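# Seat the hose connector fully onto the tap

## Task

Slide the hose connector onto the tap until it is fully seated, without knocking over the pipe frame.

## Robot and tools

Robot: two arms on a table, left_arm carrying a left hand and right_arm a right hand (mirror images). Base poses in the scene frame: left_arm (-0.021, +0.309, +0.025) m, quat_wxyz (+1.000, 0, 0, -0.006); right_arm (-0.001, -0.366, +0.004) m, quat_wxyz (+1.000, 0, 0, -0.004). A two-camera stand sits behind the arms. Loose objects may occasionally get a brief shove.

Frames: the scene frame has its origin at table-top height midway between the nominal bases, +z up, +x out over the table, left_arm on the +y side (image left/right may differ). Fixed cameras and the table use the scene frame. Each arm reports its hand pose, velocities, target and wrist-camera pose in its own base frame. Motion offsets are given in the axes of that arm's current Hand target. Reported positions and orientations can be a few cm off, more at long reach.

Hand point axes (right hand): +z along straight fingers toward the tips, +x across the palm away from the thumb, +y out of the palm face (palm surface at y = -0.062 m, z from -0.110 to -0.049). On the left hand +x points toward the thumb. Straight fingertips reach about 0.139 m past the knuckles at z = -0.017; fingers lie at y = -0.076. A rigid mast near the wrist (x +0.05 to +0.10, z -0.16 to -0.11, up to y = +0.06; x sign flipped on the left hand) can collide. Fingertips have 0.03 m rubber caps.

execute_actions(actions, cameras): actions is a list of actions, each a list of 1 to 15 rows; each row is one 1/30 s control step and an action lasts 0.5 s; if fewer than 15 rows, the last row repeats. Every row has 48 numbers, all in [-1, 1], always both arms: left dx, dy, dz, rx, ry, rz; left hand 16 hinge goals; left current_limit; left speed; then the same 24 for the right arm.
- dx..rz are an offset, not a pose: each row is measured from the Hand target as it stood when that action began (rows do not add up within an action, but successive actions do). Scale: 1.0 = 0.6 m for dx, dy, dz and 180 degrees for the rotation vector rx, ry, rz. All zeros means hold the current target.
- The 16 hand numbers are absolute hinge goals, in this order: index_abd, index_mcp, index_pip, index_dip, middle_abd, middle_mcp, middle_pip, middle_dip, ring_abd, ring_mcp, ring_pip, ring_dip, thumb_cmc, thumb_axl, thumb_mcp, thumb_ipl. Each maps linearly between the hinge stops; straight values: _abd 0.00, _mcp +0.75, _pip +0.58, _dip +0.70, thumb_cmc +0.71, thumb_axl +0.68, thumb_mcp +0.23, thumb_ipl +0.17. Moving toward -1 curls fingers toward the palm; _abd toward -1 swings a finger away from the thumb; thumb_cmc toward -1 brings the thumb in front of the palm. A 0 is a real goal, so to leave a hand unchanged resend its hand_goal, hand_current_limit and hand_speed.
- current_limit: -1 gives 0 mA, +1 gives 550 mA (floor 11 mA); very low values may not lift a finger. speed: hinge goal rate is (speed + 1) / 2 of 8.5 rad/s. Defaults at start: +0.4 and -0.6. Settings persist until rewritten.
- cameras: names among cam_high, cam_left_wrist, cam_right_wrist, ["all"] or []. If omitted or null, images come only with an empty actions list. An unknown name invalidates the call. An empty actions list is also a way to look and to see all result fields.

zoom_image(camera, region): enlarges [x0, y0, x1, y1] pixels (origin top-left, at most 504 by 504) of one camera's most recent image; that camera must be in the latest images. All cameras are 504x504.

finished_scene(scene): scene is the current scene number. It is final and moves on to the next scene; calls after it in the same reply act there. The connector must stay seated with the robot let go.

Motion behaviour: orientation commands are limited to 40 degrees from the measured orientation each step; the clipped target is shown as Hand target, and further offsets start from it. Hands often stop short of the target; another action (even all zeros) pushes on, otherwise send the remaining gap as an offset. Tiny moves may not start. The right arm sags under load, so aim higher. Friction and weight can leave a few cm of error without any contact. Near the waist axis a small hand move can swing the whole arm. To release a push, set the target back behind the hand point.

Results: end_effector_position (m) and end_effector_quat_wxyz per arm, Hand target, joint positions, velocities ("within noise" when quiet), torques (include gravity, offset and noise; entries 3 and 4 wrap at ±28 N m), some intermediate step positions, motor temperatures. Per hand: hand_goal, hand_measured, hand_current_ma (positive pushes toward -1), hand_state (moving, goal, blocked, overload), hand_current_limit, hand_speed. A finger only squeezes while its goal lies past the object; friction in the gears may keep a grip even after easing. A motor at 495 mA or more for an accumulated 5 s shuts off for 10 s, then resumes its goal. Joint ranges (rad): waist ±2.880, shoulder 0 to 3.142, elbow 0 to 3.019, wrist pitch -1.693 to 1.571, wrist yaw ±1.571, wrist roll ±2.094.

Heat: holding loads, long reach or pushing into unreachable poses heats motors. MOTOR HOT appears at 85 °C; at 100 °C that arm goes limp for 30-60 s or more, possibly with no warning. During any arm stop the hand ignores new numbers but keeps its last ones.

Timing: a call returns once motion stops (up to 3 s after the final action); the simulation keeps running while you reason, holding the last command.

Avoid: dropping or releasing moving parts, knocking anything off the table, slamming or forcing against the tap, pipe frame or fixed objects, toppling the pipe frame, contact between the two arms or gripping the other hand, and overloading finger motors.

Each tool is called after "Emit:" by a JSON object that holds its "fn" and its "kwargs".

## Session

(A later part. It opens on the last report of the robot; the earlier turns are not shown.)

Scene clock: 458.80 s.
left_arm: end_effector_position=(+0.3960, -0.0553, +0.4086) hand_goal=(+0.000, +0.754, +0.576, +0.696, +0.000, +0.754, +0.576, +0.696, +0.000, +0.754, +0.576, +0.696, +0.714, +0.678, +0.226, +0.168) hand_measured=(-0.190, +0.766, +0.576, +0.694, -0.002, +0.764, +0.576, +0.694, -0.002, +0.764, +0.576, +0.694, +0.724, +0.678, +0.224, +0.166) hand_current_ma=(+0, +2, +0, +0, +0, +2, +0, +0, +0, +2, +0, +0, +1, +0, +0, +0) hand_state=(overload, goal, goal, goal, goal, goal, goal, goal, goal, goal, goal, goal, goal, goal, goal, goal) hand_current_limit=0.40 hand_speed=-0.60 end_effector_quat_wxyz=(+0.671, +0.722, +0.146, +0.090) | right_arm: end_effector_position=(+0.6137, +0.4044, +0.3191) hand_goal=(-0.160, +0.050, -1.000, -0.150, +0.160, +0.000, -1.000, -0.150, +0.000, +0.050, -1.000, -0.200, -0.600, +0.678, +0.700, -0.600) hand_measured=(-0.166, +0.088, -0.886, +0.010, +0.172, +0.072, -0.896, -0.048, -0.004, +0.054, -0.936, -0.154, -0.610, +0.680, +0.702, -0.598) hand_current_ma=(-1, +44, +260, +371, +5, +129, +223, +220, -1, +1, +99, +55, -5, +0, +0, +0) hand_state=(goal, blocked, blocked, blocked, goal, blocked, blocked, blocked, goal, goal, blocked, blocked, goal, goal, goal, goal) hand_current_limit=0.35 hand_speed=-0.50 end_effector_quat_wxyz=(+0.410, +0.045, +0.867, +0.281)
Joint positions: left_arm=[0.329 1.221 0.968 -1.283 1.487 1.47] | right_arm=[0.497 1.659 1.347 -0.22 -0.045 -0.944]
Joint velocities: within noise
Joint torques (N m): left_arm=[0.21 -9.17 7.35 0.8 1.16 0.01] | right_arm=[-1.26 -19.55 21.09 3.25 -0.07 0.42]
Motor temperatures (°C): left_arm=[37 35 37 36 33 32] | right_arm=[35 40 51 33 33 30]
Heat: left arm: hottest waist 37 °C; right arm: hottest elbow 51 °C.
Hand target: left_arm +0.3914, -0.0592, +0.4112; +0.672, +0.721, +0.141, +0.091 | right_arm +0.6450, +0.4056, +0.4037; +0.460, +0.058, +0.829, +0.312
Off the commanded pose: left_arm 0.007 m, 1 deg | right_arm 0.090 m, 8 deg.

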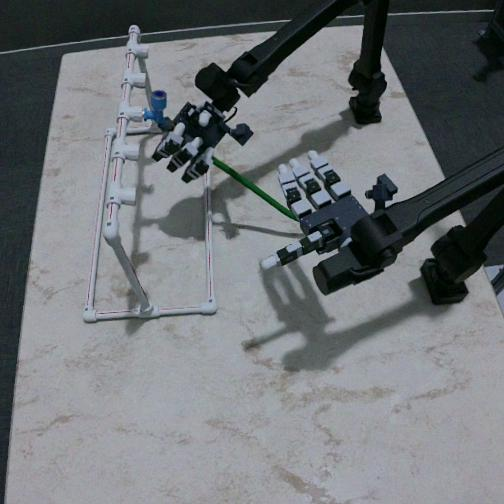

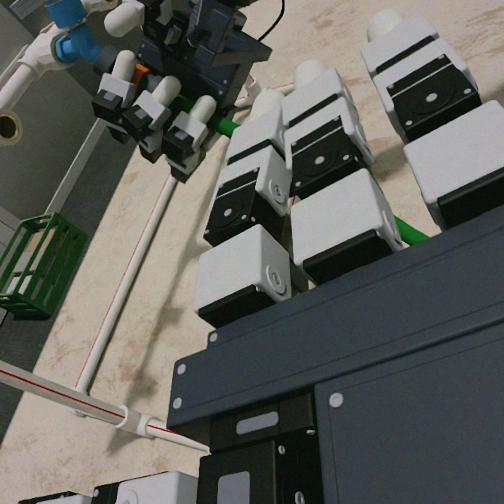

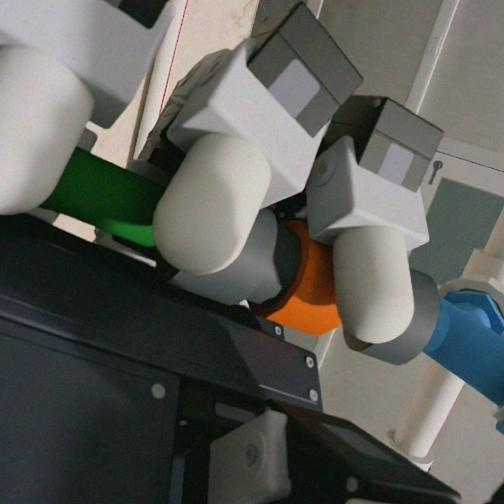

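Emit:
{"fn": "zoom_image", "kwargs": {"camera": "cam_right_wrist", "region": [200, 160, 504, 460]}}

Emit:
{"fn": "zoom_image", "kwargs": {"camera": "cam_left_wrist", "region": [40, 0, 240, 200]}}

Scaled by 1.658 from the camera's 504x504 image, which has a finer 720x720 frame.

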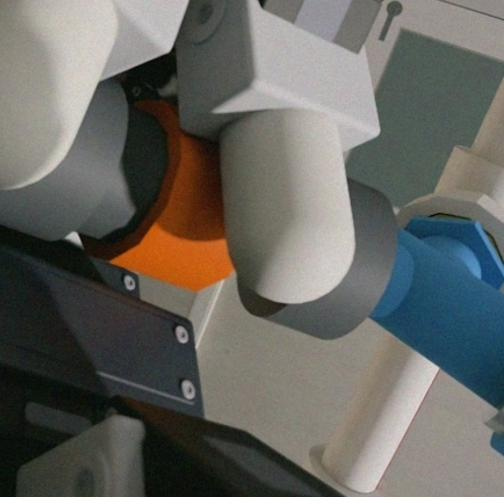

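Scaled by 2.520 from the camera's 504x504 image, which has a finer 720x720 frame.

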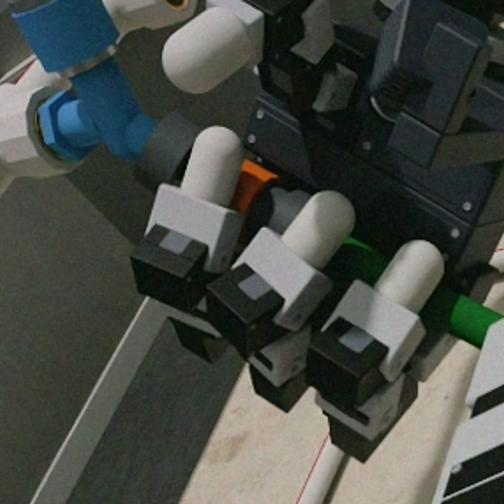

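Emit:
{"fn": "zoom_image", "kwargs": {"camera": "cam_right_wrist", "region": [280, 260, 440, 400]}}

Scaled by 3.150 from the camera's 504x504 image, which has a finer 720x720 frame.

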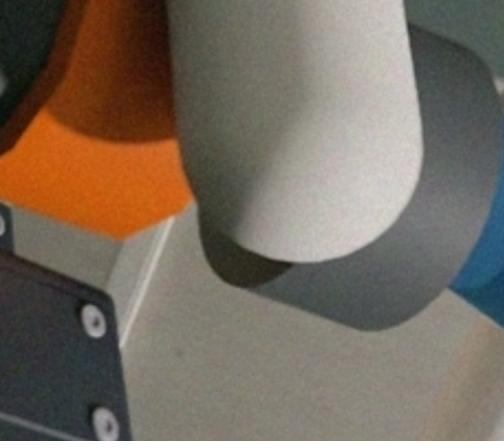

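Emit:
{"fn": "execute_actions", "kwargs": {"actions": [[[0,0,0,0,0,0,0,0.754,0.576,0.696,0,0.754,0.576,0.696,0,0.754,0.576,0.696,0.714,0.678,0.226,0.168,0.4,-0.6,-0.0241,0.0073,-0.0003,0,0,0,-0.16,0.05,-1,-0.15,0.16,0.0,-1,-0.15,0,0.05,-1,-0.2,-0.6,0.678,0.7,-0.6,0.35,-0.5]],[[0,0,0,0,0,0,0,0.754,0.576,0.696,0,0.754,0.576,0.696,0,0.754,0.576,0.696,0.714,0.678,0.226,0.168,0.4,-0.6,-0.0241,0.0073,-0.0003,0,0,0,-0.16,0.05,-1,-0.15,0.16,0.0,-1,-0.15,0,0.05,-1,-0.2,-0.6,0.678,0.7,-0.6,0.35,-0.5]]], "cameras": ["all"]}}

Scene clock: 462.63 s.
left_arm: end_effector_position=(+0.3960, -0.0553, +0.4086) hand_goal=(+0.000, +0.754, +0.576, +0.696, +0.000, +0.754, +0.576, +0.696, +0.000, +0.754, +0.576, +0.696, +0.714, +0.678, +0.226, +0.168) hand_measured=(-0.190, +0.766, +0.576, +0.694, -0.002, +0.764, +0.576, +0.694, -0.002, +0.764, +0.576, +0.694, +0.724, +0.678, +0.224, +0.166) hand_current_ma=(+0, +2, +0, +0, +0, +2, +0, +0, +0, +2, +0, +0, +1, +0, +0, +0) hand_state=(overload, goal, goal, goal, goal, goal, goal, goal, goal, goal, goal, goal, goal, goal, goal, goal) hand_current_limit=0.40 hand_speed=-0.60 end_effector_quat_wxyz=(+0.671, +0.722, +0.146, +0.090) | right_arm: end_effector_position=(+0.6273, +0.3988, +0.3294) hand_goal=(-0.160, +0.050, -1.000, -0.150, +0.160, +0.000, -1.000, -0.150, +0.000, +0.050, -1.000, -0.200, -0.600, +0.678, +0.700, -0.600) hand_measured=(-0.166, +0.080, -0.884, +0.008, +0.172, +0.066, -0.896, -0.048, -0.002, +0.056, -0.936, -0.154, -0.610, +0.680, +0.702, -0.598) hand_current_ma=(-1, +31, +263, +371, +5, +116, +225, +220, +0, +1, +99, +55, -5, +0, +0, +0) hand_state=(goal, blocked, blocked, blocked, goal, blocked, blocked, blocked, goal, goal, blocked, blocked, goal, goal, goal, goal) hand_current_limit=0.35 hand_speed=-0.50 end_effector_quat_wxyz=(+0.398, +0.050, +0.873, +0.277)
Joint positions: left_arm=[0.329 1.221 0.968 -1.283 1.487 1.47] | right_arm=[0.478 1.674 1.412 -0.296 -0.061 -0.944]
Joint torques (N m): left_arm=[0.21 -9.23 7.35 0.8 1.16 0.01] | right_arm=[-1.14 -20.6 22.45 3.47 -0.07 0.34]
Heat: left arm: hottest waist 37 °C; right arm: hottest elbow 52 °C.
Hand target: left_arm +0.3914, -0.0592, +0.4112; +0.672, +0.721, +0.141, +0.091 | right_arm +0.6596, +0.4013, +0.4296; +0.460, +0.058, +0.830, +0.312
Off the commanded pose: left_arm 0.007 m, 1 deg | right_arm 0.105 m, 10 deg.
Step readings (end_effector_position of left_arm | right_arm):
0: (+0.3960, -0.0553, +0.4086) | (+0.6137, +0.4044, +0.3191)
1: (+0.3960, -0.0553, +0.4086) | (+0.6137, +0.4044, +0.3192)
2: (+0.3960, -0.0553, +0.4086) | (+0.6137, +0.4044, +0.3190)
4: (+0.3960, -0.0553, +0.4086) | (+0.6142, +0.4043, +0.3193)
8: (+0.3960, -0.0553, +0.4086) | (+0.6165, +0.4035, +0.3211)
15: (+0.3960, -0.0553, +0.4086) | (+0.6187, +0.4020, +0.3225)
16: (+0.3960, -0.0553, +0.4086) | (+0.6188, +0.4021, +0.3224)
17: (+0.3960, -0.0553, +0.4086) | (+0.6188, +0.4021, +0.3227)
19: (+0.3960, -0.0553, +0.4086) | (+0.6198, +0.4019, +0.3236)
23: (+0.3960, -0.0553, +0.4086) | (+0.6236, +0.4008, +0.3269)
30: (+0.3960, -0.0553, +0.4086) | (+0.6271, +0.3987, +0.3291)

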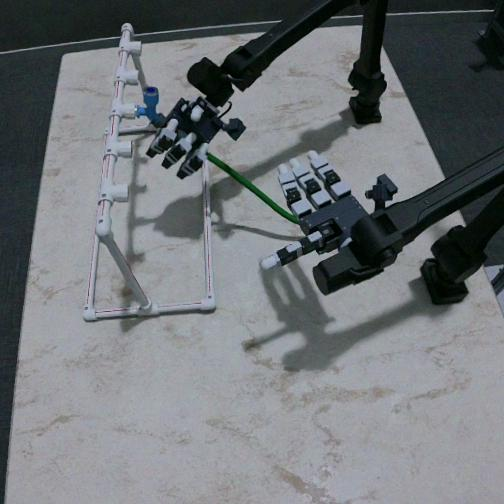

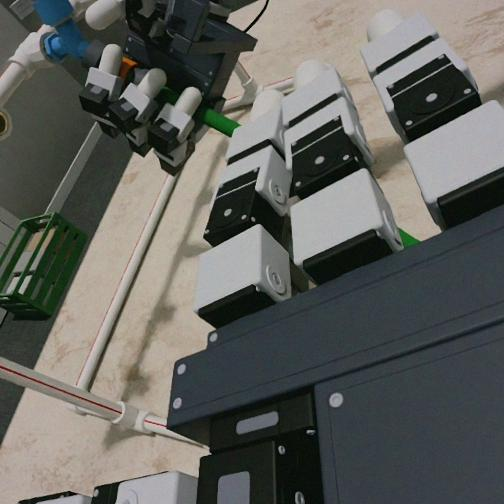

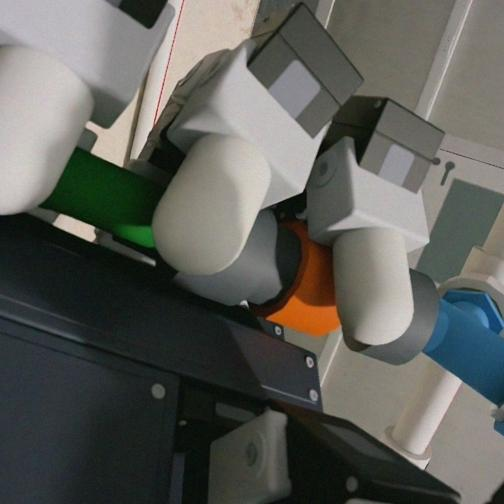

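Emit:
{"fn": "zoom_image", "kwargs": {"camera": "cam_high", "region": [60, 10, 260, 330]}}

Scaled by 1.575 from the camera's 504x504 image, which has a finer 720x720 frame.

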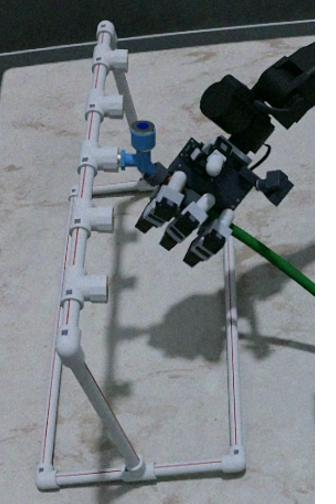

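Emit:
{"fn": "zoom_image", "kwargs": {"camera": "cam_right_wrist", "region": [280, 260, 440, 400]}}

Emit:
{"fn": "zoom_image", "kwargs": {"camera": "cam_left_wrist", "region": [40, 0, 240, 200]}}

Scaled by 3.150 from the camera's 504x504 image, which has a finer 720x720 frame.

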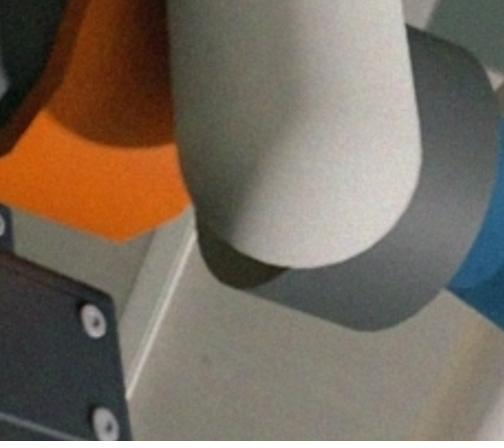

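Scaled by 2.520 from the camera's 504x504 image, which has a finer 720x720 frame.

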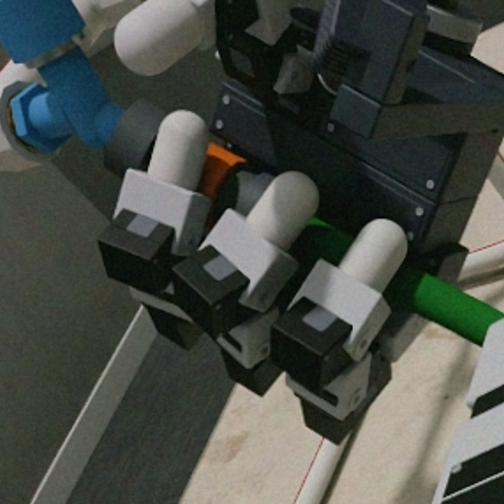

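Emit:
{"fn": "execute_actions", "kwargs": {"actions": [[[0,0,0,0,0,0,0,0.754,0.576,0.696,0,0.754,0.576,0.696,0,0.754,0.576,0.696,0.714,0.678,0.226,0.168,0.4,-0.6,0.0482,-0.0146,0.0006,0,0,0,-0.16,0.05,-1,-0.15,0.16,0.0,-1,-0.15,0,0.05,-1,-0.2,-0.6,0.678,0.7,-0.6,0.35,-0.5]],[[0,0,0,0,0,0,0,0.754,0.576,0.696,0,0.754,0.576,0.696,0,0.754,0.576,0.696,0.714,0.678,0.226,0.168,0.4,-0.6,0.0241,-0.0073,0.0003,0,0,0,-0.16,0.05,-1,-0.15,0.16,0.0,-1,-0.15,0,0.05,-1,-0.2,-0.6,0.678,0.7,-0.6,0.35,-0.5]]], "cameras": ["all"]}}

Scene clock: 466.60 s.
left_arm: end_effector_position=(+0.3960, -0.0553, +0.4086) hand_goal=(+0.000, +0.754, +0.576, +0.696, +0.000, +0.754, +0.576, +0.696, +0.000, +0.754, +0.576, +0.696, +0.714, +0.678, +0.226, +0.168) hand_measured=(-0.190, +0.766, +0.576, +0.694, -0.002, +0.764, +0.576, +0.694, -0.002, +0.764, +0.576, +0.694, +0.724, +0.678, +0.224, +0.166) hand_current_ma=(+0, +2, +0, +0, +0, +2, +0, +0, +0, +2, +0, +0, +1, +0, +0, +0) hand_state=(overload, goal, goal, goal, goal, goal, goal, goal, goal, goal, goal, goal, goal, goal, goal, goal) hand_current_limit=0.40 hand_speed=-0.60 end_effector_quat_wxyz=(+0.671, +0.722, +0.146, +0.090) | right_arm: end_effector_position=(+0.6329, +0.4000, +0.3341) hand_goal=(-0.160, +0.050, -1.000, -0.150, +0.160, +0.000, -1.000, -0.150, +0.000, +0.050, -1.000, -0.200, -0.600, +0.678, +0.700, -0.600) hand_measured=(-0.166, +0.080, -0.884, +0.008, +0.172, +0.066, -0.896, -0.048, -0.002, +0.056, -0.936, -0.154, -0.610, +0.680, +0.702, -0.598) hand_current_ma=(-1, +31, +263, +371, +5, +116, +225, +220, +0, +1, +99, +55, -5, +0, +0, +0) hand_state=(goal, blocked, blocked, blocked, goal, blocked, blocked, blocked, goal, goal, blocked, blocked, goal, goal, goal, goal) hand_current_limit=0.35 hand_speed=-0.50 end_effector_quat_wxyz=(+0.418, +0.054, +0.863, +0.279)
Joint positions: left_arm=[0.329 1.221 0.968 -1.283 1.487 1.47] | right_arm=[0.481 1.682 1.409 -0.246 -0.039 -0.943]
Joint torques (N m): left_arm=[0.21 -9.23 7.35 0.81 1.16 0.01] | right_arm=[0.62 -20.89 14.64 5.53 0.05 0.46]
Heat: left arm: hottest waist 37 °C; right arm: hottest elbow 54 °C.
Hand target: left_arm +0.3914, -0.0592, +0.4112; +0.672, +0.721, +0.141, +0.091 | right_arm +0.6378, +0.4076, +0.3903; +0.460, +0.058, +0.830, +0.312
Off the commanded pose: left_arm 0.007 m, 1 deg | right_arm 0.057 m, 7 deg.
Step readings (end_effector_position of left_arm | right_arm):
0: (+0.3960, -0.0553, +0.4086) | (+0.6272, +0.3988, +0.3293)
1: (+0.3960, -0.0553, +0.4086) | (+0.6272, +0.3988, +0.3293)
2: (+0.3960, -0.0553, +0.4086) | (+0.6274, +0.3987, +0.3292)
4: (+0.3960, -0.0553, +0.4086) | (+0.6278, +0.3983, +0.3293)
8: (+0.3960, -0.0553, +0.4086) | (+0.6293, +0.3983, +0.3305)
15: (+0.3960, -0.0553, +0.4086) | (+0.6302, +0.3985, +0.3312)
16: (+0.3960, -0.0553, +0.4086) | (+0.6303, +0.3984, +0.3312)
17: (+0.3960, -0.0553, +0.4086) | (+0.6305, +0.3986, +0.3318)
19: (+0.3960, -0.0553, +0.4086) | (+0.6313, +0.3992, +0.3328)
23: (+0.3960, -0.0553, +0.4086) | (+0.6329, +0.3996, +0.3343)
30: (+0.3960, -0.0553, +0.4086) | (+0.6329, +0.4001, +0.3341)

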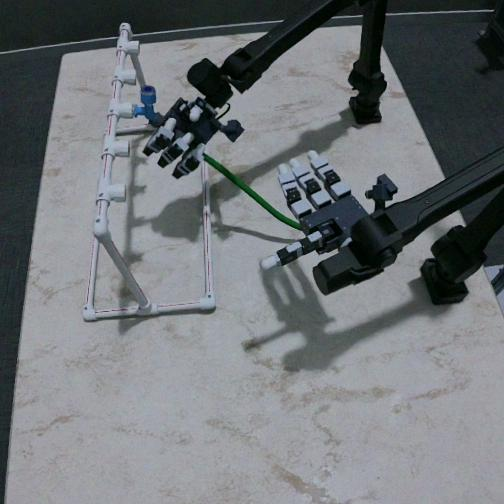

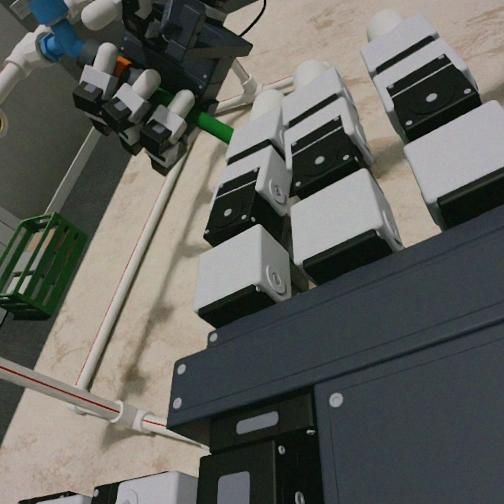

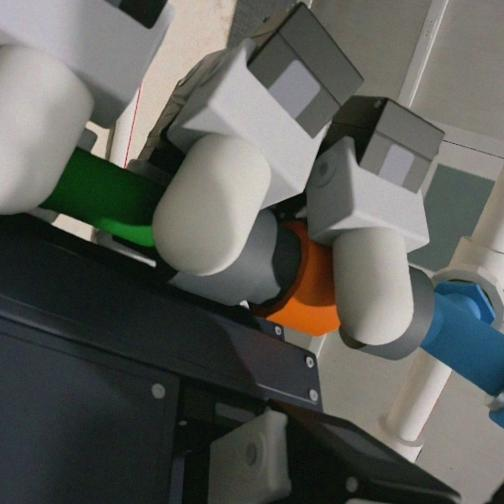

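Emit:
{"fn": "execute_actions", "kwargs": {"actions": [[[0,0,0,0,0,0,0,0.754,0.576,0.696,0,0.754,0.576,0.696,0,0.754,0.576,0.696,0.714,0.678,0.226,0.168,0.4,-0.6,0.0482,-0.0146,0.0006,0,0,0,-0.16,0.05,-1,-0.15,0.16,0.0,-1,-0.15,0,0.05,-1,-0.2,-0.6,0.678,0.7,-0.6,0.35,-0.5]]]}}

Scene clock: 467.67 s.
left_arm: end_effector_position=(+0.3960, -0.0553, +0.4086) hand_goal=(+0.000, +0.754, +0.576, +0.696, +0.000, +0.754, +0.576, +0.696, +0.000, +0.754, +0.576, +0.696, +0.714, +0.678, +0.226, +0.168) hand_measured=(-0.190, +0.766, +0.576, +0.694, -0.002, +0.764, +0.576, +0.694, -0.002, +0.764, +0.576, +0.694, +0.724, +0.678, +0.224, +0.166) hand_current_ma=(+0, +2, +0, +0, +0, +2, +0, +0, +0, +2, +0, +0, +1, +0, +0, +0) hand_state=(overload, goal, goal, goal, goal, goal, goal, goal, goal, goal, goal, goal, goal, goal, goal, goal) hand_current_limit=0.40 hand_speed=-0.60 end_effector_quat_wxyz=(+0.671, +0.722, +0.146, +0.090) | right_arm: end_effector_position=(+0.6237, +0.4071, +0.3200) hand_goal=(-0.160, +0.050, -1.000, -0.150, +0.160, +0.000, -1.000, -0.150, +0.000, +0.050, -1.000, -0.200, -0.600, +0.678, +0.700, -0.600) hand_measured=(-0.168, +0.064, -0.882, +0.006, +0.174, +0.058, -0.894, -0.048, -0.002, +0.058, -0.936, -0.154, -0.610, +0.680, +0.702, -0.598) hand_current_ma=(-2, +8, +273, +371, +6, +90, +230, +220, +0, +3, +99, +55, -5, +0, +0, +0) hand_state=(goal, goal, blocked, blocked, goal, blocked, blocked, blocked, goal, goal, blocked, blocked, goal, goal, goal, goal) hand_current_limit=0.35 hand_speed=-0.50 end_effector_quat_wxyz=(+0.430, +0.053, +0.856, +0.284)
Joint positions: left_arm=[0.329 1.221 0.968 -1.283 1.487 1.47] | right_arm=[0.501 1.682 1.351 -0.158 -0.019 -0.936]
Joint torques (N m): left_arm=[0.26 -9.23 7.34 0.81 1.16 0.01] | right_arm=[0.67 -21.3 12.98 5.01 0 0.49]
Heat: left arm: hottest waist 37 °C; right arm: hottest elbow 54 °C.
Hand target: left_arm +0.3914, -0.0592, +0.4112; +0.672, +0.721, +0.141, +0.091 | right_arm +0.6232, +0.4120, +0.3642; +0.460, +0.058, +0.830, +0.312
Off the commanded pose: left_arm 0.007 m, 1 deg | right_arm 0.044 m, 6 deg.
Step readings (end_effector_position of left_arm | right_arm):
0: (+0.3960, -0.0553, +0.4086) | (+0.6329, +0.4000, +0.3341)
1: (+0.3960, -0.0553, +0.4086) | (+0.6327, +0.4002, +0.3336)
2: (+0.3960, -0.0553, +0.4086) | (+0.6322, +0.4007, +0.3329)
4: (+0.3960, -0.0553, +0.4086) | (+0.6294, +0.4038, +0.3303)
8: (+0.3960, -0.0553, +0.4086) | (+0.6244, +0.4062, +0.3198)
15: (+0.3960, -0.0553, +0.4086) | (+0.6238, +0.4069, +0.3198)

Emit:
{"fn": "execute_actions", "kwargs": {"actions": []}}

Emit:
{"fn": "zoom_image", "kwargs": {"camera": "cam_high", "region": [60, 10, 260, 330]}}

Emit:
{"fn": "zoom_image", "kwargs": {"camera": "cam_right_wrist", "region": [200, 160, 504, 460]}}

Scene clock: 467.90 s.
left_arm: end_effector_position=(+0.3960, -0.0553, +0.4086) hand_goal=(+0.000, +0.754, +0.576, +0.696, +0.000, +0.754, +0.576, +0.696, +0.000, +0.754, +0.576, +0.696, +0.714, +0.678, +0.226, +0.168) hand_measured=(-0.190, +0.766, +0.576, +0.694, -0.002, +0.764, +0.576, +0.694, -0.002, +0.764, +0.576, +0.694, +0.724, +0.678, +0.224, +0.166) hand_current_ma=(+0, +2, +0, +0, +0, +2, +0, +0, +0, +2, +0, +0, +1, +0, +0, +0) hand_state=(overload, goal, goal, goal, goal, goal, goal, goal, goal, goal, goal, goal, goal, goal, goal, goal) hand_current_limit=0.40 hand_speed=-0.60 end_effector_quat_wxyz=(+0.671, +0.722, +0.146, +0.090) | right_arm: end_effector_position=(+0.6237, +0.4071, +0.3200) hand_goal=(-0.160, +0.050, -1.000, -0.150, +0.160, +0.000, -1.000, -0.150, +0.000, +0.050, -1.000, -0.200, -0.600, +0.678, +0.700, -0.600) hand_measured=(-0.168, +0.064, -0.882, +0.006, +0.174, +0.058, -0.894, -0.048, -0.002, +0.058, -0.936, -0.154, -0.610, +0.680, +0.702, -0.598) hand_current_ma=(-2, +8, +273, +371, +6, +90, +230, +220, +0, +3, +99, +55, -5, +0, +0, +0) hand_state=(goal, goal, blocked, blocked, goal, blocked, blocked, blocked, goal, goal, blocked, blocked, goal, goal, goal, goal) hand_current_limit=0.35 hand_speed=-0.50 end_effector_quat_wxyz=(+0.430, +0.053, +0.856, +0.284)
Joint positions: left_arm=[0.329 1.221 0.968 -1.283 1.487 1.47] | right_arm=[0.501 1.682 1.351 -0.158 -0.019 -0.935]
Joint velocities: within noise
Joint torques (N m): left_arm=[0.26 -9.23 7.34 0.81 1.16 0.01] | right_arm=[0.67 -21.13 12.98 4.83 -0.01 0.48]
Motor temperatures (°C): left_arm=[37 35 37 36 33 32] | right_arm=[35 41 54 33 33 30]
Heat: left arm: hottest waist 37 °C; right arm: hottest elbow 54 °C.
Hand target: left_arm +0.3914, -0.0592, +0.4112; +0.672, +0.721, +0.141, +0.091 | right_arm +0.6232, +0.4120, +0.3642; +0.460, +0.058, +0.830, +0.312
Off the commanded pose: left_arm 0.007 m, 1 deg | right_arm 0.044 m, 6 deg.

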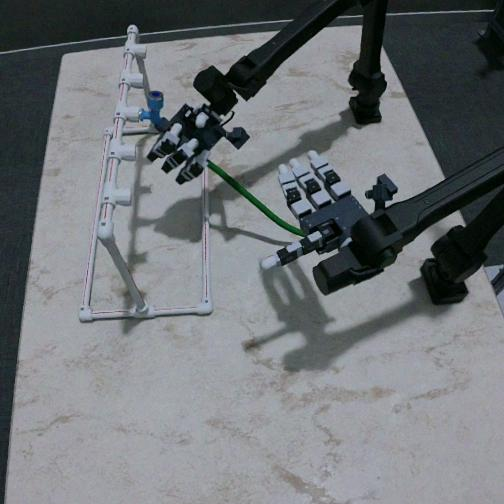

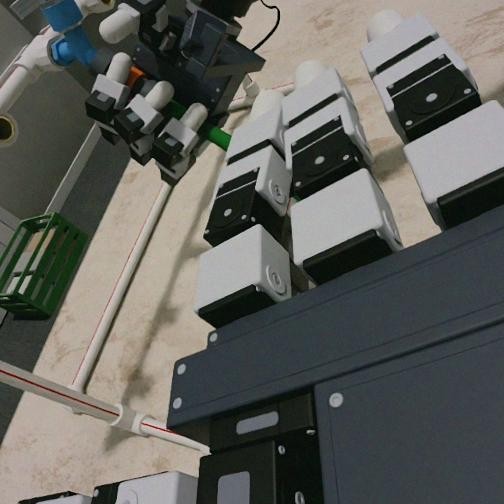

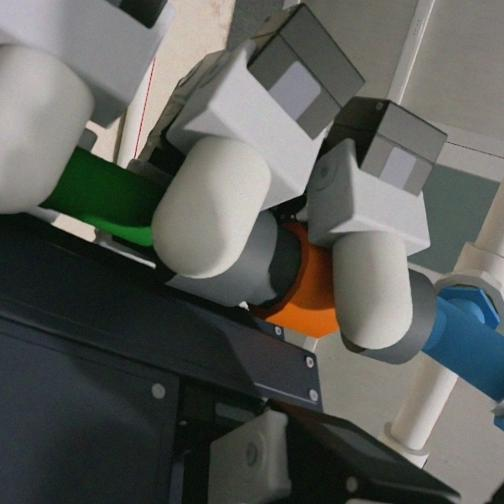

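Scaled by 1.575 from the camera's 504x504 image, which has a finer 720x720 frame.

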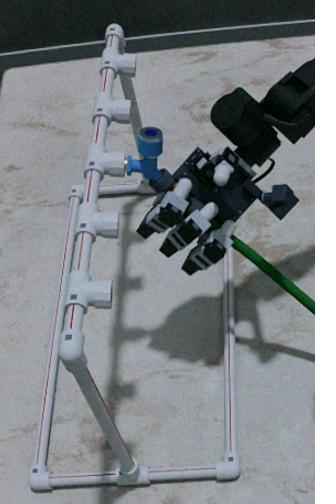

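Scaled by 1.658 from the camera's 504x504 image, which has a finer 720x720 frame.

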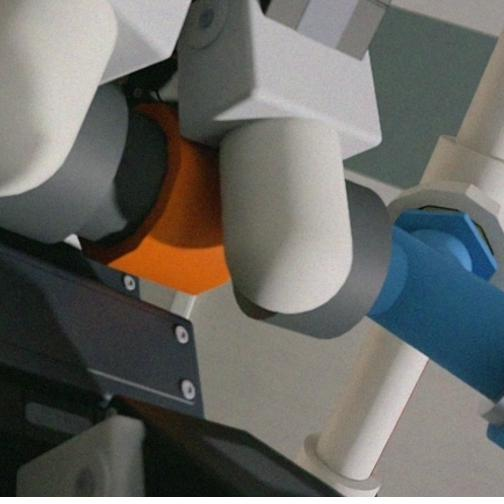

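Emit:
{"fn": "execute_actions", "kwargs": {"actions": [[[-0.0069,0.0061,-0.0109,0.0749,-0.0022,-0.0655,0,0.754,0.576,0.696,0,0.754,0.576,0.696,0,0.754,0.576,0.696,0.714,0.678,0.226,0.168,0.4,-0.6,0,0,0,0,0,0,-0.16,0.05,-1,-0.15,0.16,0.0,-1,-0.15,0,0.05,-1,-0.2,-0.6,0.678,0.7,-0.6,0.35,-0.5]],[[-0.0069,0.0061,-0.0109,0.0749,-0.0022,-0.0655,0,0.4,0.3,0.4,0,0.4,0.3,0.4,0,0.4,0.3,0.4,0.714,0.678,0.226,0.168,0.4,-0.6,0,0,0,0,0,0,-0.16,0.05,-1,-0.15,0.16,0.0,-1,-0.15,0,0.05,-1,-0.2,-0.6,0.678,0.7,-0.6,0.35,-0.5]]]}}

Scene clock: 485.30 s.
left_arm: end_effector_position=(+0.3757, -0.0525, +0.4016) hand_goal=(+0.000, +0.400, +0.300, +0.400, +0.000, +0.400, +0.300, +0.400, +0.000, +0.400, +0.300, +0.400, +0.714, +0.678, +0.226, +0.168) hand_measured=(-0.186, +0.420, +0.308, +0.402, -0.002, +0.418, +0.306, +0.404, +0.000, +0.418, +0.308, +0.402, +0.724, +0.678, +0.224, +0.166) hand_current_ma=(+0, +7, +1, +0, +0, +5, +1, +0, +0, +5, +1, +0, +1, +0, +0, +0) hand_state=(overload, blocked, goal, goal, goal, goal, goal, goal, goal, goal, goal, goal, goal, goal, goal, goal) hand_current_limit=0.40 hand_speed=-0.60 end_effector_quat_wxyz=(+0.503, +0.796, +0.335, -0.035) | right_arm: end_effector_position=(+0.6237, +0.4071, +0.3200) hand_goal=(-0.160, +0.050, -1.000, -0.150, +0.160, +0.000, -1.000, -0.150, +0.000, +0.050, -1.000, -0.200, -0.600, +0.678, +0.700, -0.600) hand_measured=(-0.168, +0.064, -0.882, +0.006, +0.174, +0.058, -0.894, -0.048, -0.002, +0.058, -0.936, -0.154, -0.610, +0.680, +0.702, -0.598) hand_current_ma=(-2, +8, +273, +371, +6, +90, +230, +220, +0, +3, +99, +55, -5, +0, +0, +0) hand_state=(goal, goal, blocked, blocked, goal, blocked, blocked, blocked, goal, goal, blocked, blocked, goal, goal, goal, goal) hand_current_limit=0.35 hand_speed=-0.50 end_effector_quat_wxyz=(+0.430, +0.053, +0.856, +0.284)
Joint positions: left_arm=[0.375 1.084 1.1 -1.67 1.056 1.198] | right_arm=[0.501 1.682 1.351 -0.158 -0.019 -0.935]
Joint torques (N m): left_arm=[0.38 -5.19 12.79 0.03 0.86 0.05] | right_arm=[0.67 -21.19 12.98 4.82 0 0.47]
Heat: left arm: hottest waist 37 °C; right arm: hottest elbow 54 °C.
Hand target: left_arm +0.3815, -0.0509, +0.4220; +0.492, +0.814, +0.297, -0.087 | right_arm +0.6232, +0.4120, +0.3642; +0.460, +0.058, +0.830, +0.312
Off the commanded pose: left_arm 0.021 m, 8 deg | right_arm 0.044 m, 6 deg.
joint sent to its limit (left arm) — joint 4 (wrist pitch), lower limit. The joint targets are off in orientation, not in position.
Step readings (end_effector_position of left_arm | right_arm):
0: (+0.3960, -0.0553, +0.4086) | (+0.6237, +0.4071, +0.3200)
1: (+0.3961, -0.0556, +0.4078) | (+0.6237, +0.4071, +0.3200)
2: (+0.3962, -0.0576, +0.4022) | (+0.6237, +0.4071, +0.3200)
4: (+0.3934, -0.0603, +0.3923) | (+0.6237, +0.4071, +0.3200)
8: (+0.3799, -0.0607, +0.3898) | (+0.6237, +0.4071, +0.3200)
15: (+0.3779, -0.0600, +0.3960) | (+0.6237, +0.4071, +0.3200)
16: (+0.3782, -0.0600, +0.3953) | (+0.6237, +0.4071, +0.3200)
17: (+0.3782, -0.0604, +0.3896) | (+0.6237, +0.4071, +0.3200)
19: (+0.3781, -0.0590, +0.3817) | (+0.6237, +0.4071, +0.3200)
23: (+0.3752, -0.0560, +0.3897) | (+0.6237, +0.4071, +0.3200)
30: (+0.3740, -0.0541, +0.4038) | (+0.6237, +0.4071, +0.3200)

Emit:
{"fn": "execute_actions", "kwargs": {"actions": [[[0.0348,-0.0004,0.0359,0.0635,0.0432,-0.0682,0,0.1,0,0.1,0,0.1,0,0.1,0,0.1,0,0.1,0.714,0.678,0.226,0.168,0.4,-0.6,0,0,0,0,0,0,-0.16,0.05,-1,-0.15,0.16,0.0,-1,-0.15,0,0.05,-1,-0.2,-0.6,0.678,0.7,-0.6,0.35,-0.5]],[[0.0348,-0.0004,0.0359,0.0635,0.0432,-0.0682,0,-0.2,-0.4,0.0,0,-0.2,-0.4,0.0,0,-0.2,-0.4,0,0.714,0.678,0.226,0.168,0.4,-0.6,0,0,0,0,0,0,-0.16,0.05,-1,-0.15,0.16,0.0,-1,-0.15,0,0.05,-1,-0.2,-0.6,0.678,0.7,-0.6,0.35,-0.5]]], "cameras": ["all"]}}

Scene clock: 487.50 s.
left_arm: end_effector_position=(+0.4071, -0.0635, +0.3520) hand_goal=(+0.000, -0.200, -0.400, +0.000, +0.000, -0.200, -0.400, +0.000, +0.000, -0.200, -0.400, +0.000, +0.714, +0.678, +0.226, +0.168) hand_measured=(-0.186, -0.180, -0.396, +0.002, +0.000, -0.182, -0.396, +0.002, +0.000, -0.184, -0.394, +0.002, +0.722, +0.678, +0.224, +0.166) hand_current_ma=(+0, +6, +0, +0, +0, +5, +0, +0, +0, +4, +0, +0, +1, +0, +0, +0) hand_state=(overload, goal, goal, goal, goal, goal, goal, goal, goal, goal, goal, goal, goal, goal, goal, goal) hand_current_limit=0.40 hand_speed=-0.60 end_effector_quat_wxyz=(+0.266, +0.807, +0.517, -0.108) | right_arm: end_effector_position=(+0.6237, +0.4071, +0.3200) hand_goal=(-0.160, +0.050, -1.000, -0.150, +0.160, +0.000, -1.000, -0.150, +0.000, +0.050, -1.000, -0.200, -0.600, +0.678, +0.700, -0.600) hand_measured=(-0.168, +0.064, -0.882, +0.006, +0.174, +0.058, -0.894, -0.048, -0.002, +0.058, -0.936, -0.154, -0.610, +0.680, +0.702, -0.598) hand_current_ma=(-2, +8, +273, +371, +6, +90, +230, +220, +0, +3, +99, +55, -5, +0, +0, +0) hand_state=(goal, goal, blocked, blocked, goal, blocked, blocked, blocked, goal, goal, blocked, blocked, goal, goal, goal, goal) hand_current_limit=0.35 hand_speed=-0.50 end_effector_quat_wxyz=(+0.430, +0.053, +0.856, +0.284)
Joint positions: left_arm=[0.134 1.141 1.274 -1.672 0.582 0.556] | right_arm=[0.501 1.682 1.351 -0.158 -0.019 -0.935]
Joint torques (N m): left_arm=[0.15 -6.12 13.74 0.39 0.41 0.1] | right_arm=[0.73 -21.13 12.98 4.85 0.01 0.48]
Heat: left arm: hottest elbow 38 °C; right arm: hottest elbow 54 °C.
Hand target: left_arm +0.4174, -0.0639, +0.3768; +0.249, +0.817, +0.501, -0.136 | right_arm +0.6232, +0.4120, +0.3642; +0.460, +0.058, +0.830, +0.312
Off the commanded pose: left_arm 0.027 m, 4 deg | right_arm 0.044 m, 6 deg.
joint sent to its limit (left arm) — joint 4 (wrist pitch), lower limit. The joint targets are off in orientation, not in position.
Step readings (end_effector_position of left_arm | right_arm):
0: (+0.3757, -0.0525, +0.4016) | (+0.6237, +0.4071, +0.3200)
1: (+0.3758, -0.0522, +0.4001) | (+0.6237, +0.4071, +0.3200)
2: (+0.3761, -0.0520, +0.3941) | (+0.6237, +0.4071, +0.3200)
4: (+0.3787, -0.0534, +0.3834) | (+0.6237, +0.4071, +0.3200)
8: (+0.3864, -0.0616, +0.3825) | (+0.6237, +0.4071, +0.3200)
15: (+0.3910, -0.0631, +0.3821) | (+0.6237, +0.4071, +0.3200)
16: (+0.3913, -0.0623, +0.3804) | (+0.6237, +0.4071, +0.3200)
17: (+0.3918, -0.0604, +0.3746) | (+0.6237, +0.4071, +0.3200)
19: (+0.3954, -0.0584, +0.3643) | (+0.6237, +0.4071, +0.3200)
23: (+0.4034, -0.0667, +0.3582) | (+0.6237, +0.4071, +0.3200)
30: (+0.4063, -0.0662, +0.3537) | (+0.6237, +0.4071, +0.3200)

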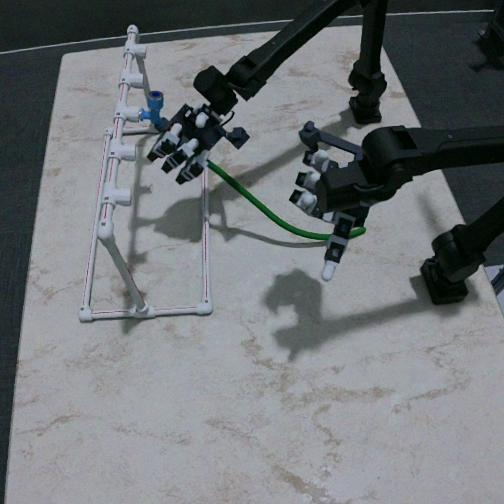

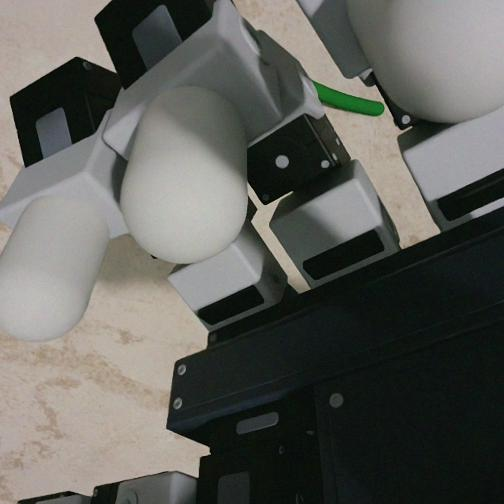

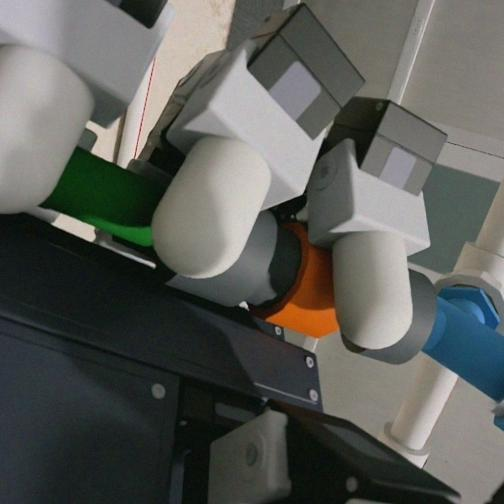

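Emit:
{"fn": "execute_actions", "kwargs": {"actions": [[[0.1185,0.0873,0.2142,0.0263,0.0887,-0.0729,0,-0.4,-0.7,-0.1,0,-0.4,-0.7,-0.1,0,-0.4,-0.7,-0.1,0.714,0.678,0.226,0.168,0.4,-0.6,0,0,0,0,0,0,-0.16,0.05,-1,-0.15,0.16,0.0,-1,-0.15,0,0.05,-1,-0.2,-0.6,0.678,0.7,-0.6,0.35,-0.5]],[[0,0,0,0.0263,0.0887,-0.0729,0,-0.479,-0.81,-0.174,0,-0.479,-0.81,-0.174,0,-0.479,-0.81,-0.174,0.714,0.678,0.226,0.168,0.4,-0.6,0,0,0,0,0,0,-0.16,0.05,-1,-0.15,0.16,0.0,-1,-0.15,0,0.05,-1,-0.2,-0.6,0.678,0.7,-0.6,0.35,-0.5]]], "cameras": ["cam_high"]}}

Scene clock: 489.80 s.
left_arm: end_effector_position=(+0.4846, -0.0977, +0.2262) hand_goal=(+0.000, -0.478, -0.810, -0.174, +0.000, -0.478, -0.810, -0.174, +0.000, -0.478, -0.810, -0.174, +0.714, +0.678, +0.226, +0.168) hand_measured=(-0.186, -0.418, -0.736, -0.138, +0.000, -0.414, -0.728, -0.130, +0.000, -0.416, -0.726, -0.130, +0.716, +0.678, +0.222, +0.166) hand_current_ma=(+0, +59, +77, +18, +0, +67, +97, +28, +0, +64, +102, +27, +0, +0, +0, +0) hand_state=(overload, blocked, blocked, blocked, goal, blocked, blocked, blocked, goal, blocked, blocked, blocked, goal, goal, goal, goal) hand_current_limit=0.40 hand_speed=-0.60 end_effector_quat_wxyz=(-0.018, +0.712, +0.701, -0.012) | right_arm: end_effector_position=(+0.6237, +0.4071, +0.3200) hand_goal=(-0.160, +0.050, -1.000, -0.150, +0.160, +0.000, -1.000, -0.150, +0.000, +0.050, -1.000, -0.200, -0.600, +0.678, +0.700, -0.600) hand_measured=(-0.168, +0.064, -0.882, +0.006, +0.174, +0.058, -0.894, -0.048, -0.002, +0.058, -0.936, -0.154, -0.610, +0.680, +0.702, -0.598) hand_current_ma=(-2, +8, +273, +371, +6, +90, +230, +220, +0, +3, +99, +55, -5, +0, +0, +0) hand_state=(goal, goal, blocked, blocked, goal, blocked, blocked, blocked, goal, goal, blocked, blocked, goal, goal, goal, goal) hand_current_limit=0.35 hand_speed=-0.50 end_effector_quat_wxyz=(+0.430, +0.053, +0.856, +0.284)
Joint positions: left_arm=[-0.287 1.459 1.36 -1.514 0.003 -0.272] | right_arm=[0.501 1.682 1.351 -0.158 -0.019 -0.935]
Joint torques (N m): left_arm=[0.91 -11.46 13.41 0.12 -0.35 -0.1] | right_arm=[0.62 -21.13 12.97 4.83 0.01 0.47]
Heat: left arm: hottest elbow 38 °C; right arm: hottest elbow 54 °C.
Hand target: left_arm +0.5001, -0.0997, +0.2496; -0.001, +0.707, +0.707, +0.000 | right_arm +0.6232, +0.4120, +0.3642; +0.460, +0.058, +0.830, +0.312
Off the commanded pose: left_arm 0.028 m, 3 deg | right_arm 0.044 m, 6 deg.
Step readings (end_effector_position of left_arm | right_arm):
0: (+0.4071, -0.0634, +0.3519) | (+0.6237, +0.4071, +0.3200)
1: (+0.4075, -0.0627, +0.3503) | (+0.6237, +0.4071, +0.3200)
2: (+0.4105, -0.0601, +0.3447) | (+0.6237, +0.4071, +0.3200)
4: (+0.4273, -0.0648, +0.3284) | (+0.6237, +0.4071, +0.3200)
8: (+0.4636, -0.0985, +0.2798) | (+0.6237, +0.4071, +0.3200)
15: (+0.4868, -0.1048, +0.2278) | (+0.6237, +0.4071, +0.3200)
16: (+0.4872, -0.1017, +0.2270) | (+0.6237, +0.4071, +0.3200)
17: (+0.4879, -0.0954, +0.2255) | (+0.6237, +0.4071, +0.3200)
19: (+0.4874, -0.0854, +0.2243) | (+0.6237, +0.4071, +0.3200)
23: (+0.4843, -0.0976, +0.2309) | (+0.6237, +0.4071, +0.3200)
30: (+0.4854, -0.1027, +0.2299) | (+0.6237, +0.4071, +0.3200)
Images, in order (width x height): cam_high 504x504.

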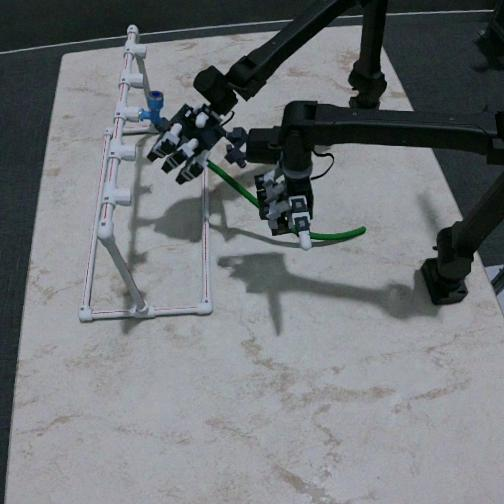

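Emit:
{"fn": "execute_actions", "kwargs": {"actions": [[[0.005,0,0.14,0,0,0,0,-0.479,-0.81,-0.174,0,-0.479,-0.81,-0.174,0,-0.479,-0.81,-0.174,0.714,0.678,0.226,0.168,0.4,-0.6,0,0,0,0,0,0,-0.16,0.05,-1,-0.15,0.16,0.0,-1,-0.15,0,0.05,-1,-0.2,-0.6,0.678,0.7,-0.6,0.35,-0.5]],[[0,0.04,0.14,0,0,0,0,-0.479,-0.81,-0.174,0,-0.479,-0.81,-0.174,0,-0.479,-0.81,-0.174,0.714,0.678,0.226,0.168,0.4,-0.6,0,0,0,0,0,0,-0.16,0.05,-1,-0.15,0.16,0.0,-1,-0.15,0,0.05,-1,-0.2,-0.6,0.678,0.7,-0.6,0.35,-0.5]]], "cameras": ["all"]}}

Scene clock: 492.30 s.
left_arm: end_effector_position=(+0.5167, -0.0982, +0.0730) hand_goal=(+0.000, -0.478, -0.810, -0.174, +0.000, -0.478, -0.810, -0.174, +0.000, -0.478, -0.810, -0.174, +0.714, +0.678, +0.226, +0.168) hand_measured=(-0.186, -0.418, -0.736, -0.138, +0.000, -0.414, -0.728, -0.130, +0.000, -0.416, -0.726, -0.130, +0.714, +0.678, +0.222, +0.166) hand_current_ma=(+0, +59, +77, +18, +0, +67, +97, +28, +0, +64, +102, +27, +0, +0, +0, +0) hand_state=(overload, blocked, blocked, blocked, goal, blocked, blocked, blocked, goal, blocked, blocked, blocked, goal, goal, goal, goal) hand_current_limit=0.40 hand_speed=-0.60 end_effector_quat_wxyz=(-0.012, +0.707, +0.707, -0.008) | right_arm: end_effector_position=(+0.6237, +0.4071, +0.3200) hand_goal=(-0.160, +0.050, -1.000, -0.150, +0.160, +0.000, -1.000, -0.150, +0.000, +0.050, -1.000, -0.200, -0.600, +0.678, +0.700, -0.600) hand_measured=(-0.168, +0.064, -0.882, +0.006, +0.174, +0.058, -0.894, -0.048, -0.002, +0.058, -0.936, -0.154, -0.610, +0.680, +0.702, -0.598) hand_current_ma=(-2, +8, +273, +371, +6, +90, +230, +220, +0, +3, +99, +55, -5, +0, +0, +0) hand_state=(goal, goal, blocked, blocked, goal, blocked, blocked, blocked, goal, goal, blocked, blocked, goal, goal, goal, goal) hand_current_limit=0.35 hand_speed=-0.50 end_effector_quat_wxyz=(+0.430, +0.053, +0.856, +0.284)
Joint positions: left_arm=[-0.272 1.648 1.157 -1.109 0.002 -0.273] | right_arm=[0.501 1.682 1.351 -0.158 -0.019 -0.935]
Joint torques (N m): left_arm=[1.32 -14.97 7.88 0.8 -0.35 0.11] | right_arm=[0.67 -21.19 12.97 4.85 0 0.47]
Heat: left arm: hottest elbow 38 °C; right arm: hottest elbow 54 °C.
Hand target: left_arm +0.5239, -0.0965, +0.0815; -0.001, +0.707, +0.707, +0.000 | right_arm +0.6232, +0.4120, +0.3642; +0.460, +0.058, +0.830, +0.312
Off the commanded pose: left_arm 0.011 m, 2 deg | right_arm 0.044 m, 6 deg.
Step readings (end_effector_position of left_arm | right_arm):
0: (+0.4845, -0.0976, +0.2262) | (+0.6237, +0.4071, +0.3200)
1: (+0.4848, -0.0977, +0.2261) | (+0.6237, +0.4071, +0.3200)
2: (+0.4870, -0.0983, +0.2260) | (+0.6237, +0.4071, +0.3200)
4: (+0.4951, -0.1006, +0.2208) | (+0.6237, +0.4071, +0.3200)
8: (+0.4936, -0.1002, +0.1885) | (+0.6237, +0.4071, +0.3200)
15: (+0.4959, -0.1005, +0.1633) | (+0.6237, +0.4071, +0.3200)
16: (+0.4969, -0.1006, +0.1634) | (+0.6237, +0.4071, +0.3200)
17: (+0.4999, -0.1008, +0.1623) | (+0.6237, +0.4071, +0.3200)
19: (+0.5076, -0.1018, +0.1528) | (+0.6237, +0.4071, +0.3200)
23: (+0.5128, -0.0996, +0.1104) | (+0.6237, +0.4071, +0.3200)
30: (+0.5153, -0.0979, +0.0724) | (+0.6237, +0.4071, +0.3200)

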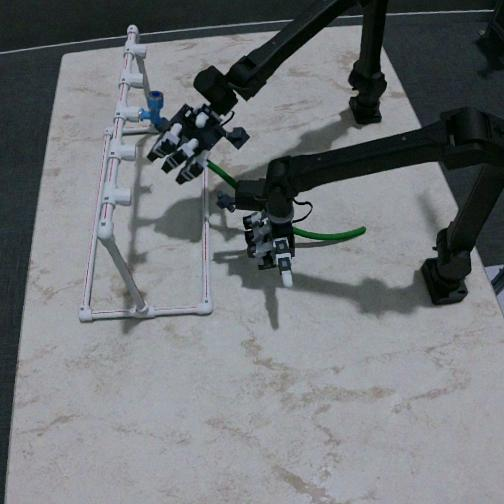

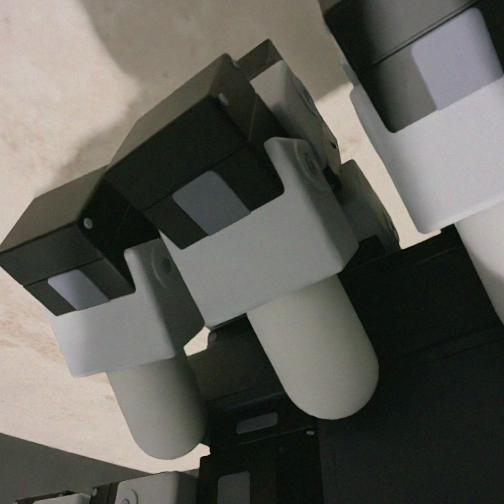

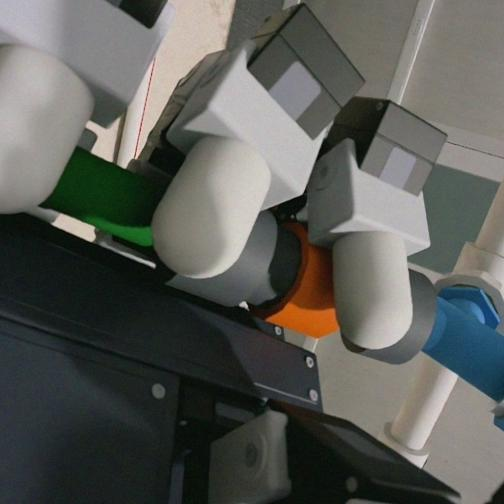

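Emit:
{"fn": "execute_actions", "kwargs": {"actions": [[[0,0.03,0.042,0,0,0,0,-0.479,-0.81,-0.174,0,-0.479,-0.81,-0.174,0,-0.479,-0.81,-0.174,0.714,0.678,0.226,0.168,0.4,-0.6,0,0,0,0,0,0,-0.16,0.05,-1,-0.15,0.16,0.0,-1,-0.15,0,0.05,-1,-0.2,-0.6,0.678,0.7,-0.6,0.35,-0.5]],[[0,0.1,0,0,0,0,0,-0.479,-0.81,-0.174,0,-0.479,-0.81,-0.174,0,-0.479,-0.81,-0.174,0.714,0.678,0.226,0.168,0.4,-0.6,0,0,0,0,0,0,-0.16,0.05,-1,-0.15,0.16,0.0,-1,-0.15,0,0.05,-1,-0.2,-0.6,0.678,0.7,-0.6,0.35,-0.5]],[[0,0.1,0,0,0,0,0,-0.479,-0.81,-0.174,0,-0.479,-0.81,-0.174,0,-0.479,-0.81,-0.174,0.714,0.678,0.226,0.168,0.4,-0.6,0,0,0,0,0,0,-0.16,0.05,-1,-0.15,0.16,0.0,-1,-0.15,0,0.05,-1,-0.2,-0.6,0.678,0.7,-0.6,0.35,-0.5]]], "cameras": ["all"]}}

Scene clock: 495.23 s.
left_arm: end_effector_position=(+0.6411, -0.0941, +0.0400) hand_goal=(+0.000, -0.478, -0.810, -0.174, +0.000, -0.478, -0.810, -0.174, +0.000, -0.478, -0.810, -0.174, +0.714, +0.678, +0.226, +0.168) hand_measured=(-0.186, -0.418, -0.736, -0.138, +0.000, -0.414, -0.728, -0.130, +0.000, -0.416, -0.726, -0.130, +0.714, +0.678, +0.222, +0.166) hand_current_ma=(+0, +59, +77, +18, +0, +67, +97, +28, +0, +64, +102, +27, +0, +0, +0, +0) hand_state=(overload, blocked, blocked, blocked, goal, blocked, blocked, blocked, goal, blocked, blocked, blocked, goal, goal, goal, goal) hand_current_limit=0.40 hand_speed=-0.60 end_effector_quat_wxyz=(-0.016, +0.704, +0.710, -0.010) | right_arm: end_effector_position=(+0.6237, +0.4071, +0.3200) hand_goal=(-0.160, +0.050, -1.000, -0.150, +0.160, +0.000, -1.000, -0.150, +0.000, +0.050, -1.000, -0.200, -0.600, +0.678, +0.700, -0.600) hand_measured=(-0.168, +0.064, -0.882, +0.006, +0.174, +0.058, -0.894, -0.048, -0.002, +0.058, -0.936, -0.154, -0.610, +0.680, +0.702, -0.598) hand_current_ma=(-2, +8, +273, +371, +6, +90, +230, +220, +0, +3, +99, +55, -5, +0, +0, +0) hand_state=(goal, goal, blocked, blocked, goal, blocked, blocked, blocked, goal, goal, blocked, blocked, goal, goal, goal, goal) hand_current_limit=0.35 hand_speed=-0.50 end_effector_quat_wxyz=(+0.430, +0.053, +0.856, +0.284)
Joint positions: left_arm=[-0.207 1.971 1.532 -1.169 0 -0.216] | right_arm=[0.501 1.682 1.351 -0.158 -0.019 -0.935]
Joint torques (N m): left_arm=[1.14 -18.37 12.21 0.14 -0.27 0.15] | right_arm=[0.73 -21.25 12.98 4.83 0 0.47]
Heat: left arm: hottest elbow 39 °C; right arm: hottest elbow 54 °C.
Hand target: left_arm +0.6618, -0.0964, +0.0561; -0.001, +0.707, +0.707, +0.000 | right_arm +0.6232, +0.4120, +0.3642; +0.460, +0.058, +0.830, +0.312
Off the commanded pose: left_arm 0.026 m, 2 deg | right_arm 0.044 m, 6 deg.
Step readings (end_effector_position of left_arm | right_arm):
0: (+0.5167, -0.0982, +0.0730) | (+0.6237, +0.4071, +0.3200)
1: (+0.5168, -0.0982, +0.0731) | (+0.6237, +0.4071, +0.3200)
2: (+0.5181, -0.0981, +0.0730) | (+0.6237, +0.4071, +0.3200)
4: (+0.5221, -0.0983, +0.0715) | (+0.6237, +0.4071, +0.3200)
8: (+0.5262, -0.0971, +0.0580) | (+0.6237, +0.4071, +0.3200)
15: (+0.5259, -0.0959, +0.0453) | (+0.6237, +0.4071, +0.3200)
16: (+0.5261, -0.0957, +0.0455) | (+0.6237, +0.4071, +0.3200)
17: (+0.5280, -0.0951, +0.0456) | (+0.6237, +0.4071, +0.3200)
19: (+0.5383, -0.0956, +0.0454) | (+0.6237, +0.4071, +0.3200)
23: (+0.5714, -0.0950, +0.0445) | (+0.6237, +0.4071, +0.3200)
30: (+0.5797, -0.0920, +0.0399) | (+0.6237, +0.4071, +0.3200)
31: (+0.5800, -0.0921, +0.0400) | (+0.6237, +0.4071, +0.3200)
32: (+0.5820, -0.0922, +0.0402) | (+0.6237, +0.4071, +0.3200)
34: (+0.5956, -0.0941, +0.0420) | (+0.6237, +0.4071, +0.3200)
38: (+0.6322, -0.0974, +0.0457) | (+0.6237, +0.4071, +0.3200)
45: (+0.6404, -0.0939, +0.0400) | (+0.6237, +0.4071, +0.3200)

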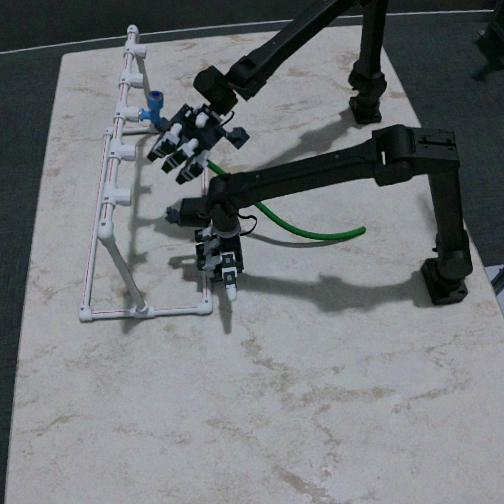

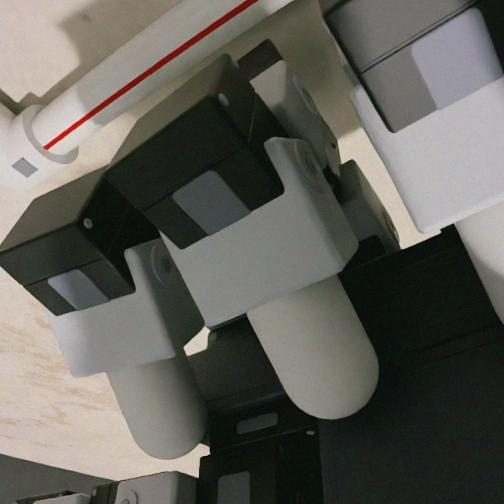

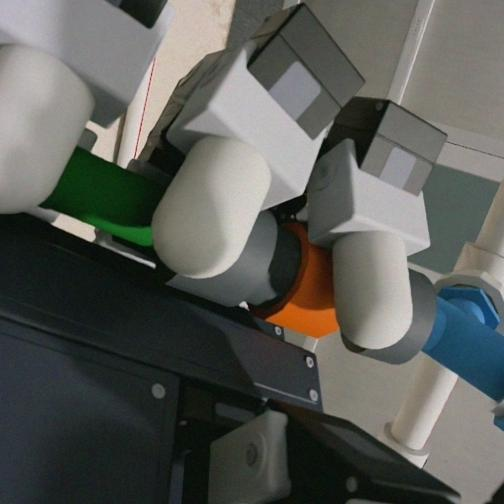

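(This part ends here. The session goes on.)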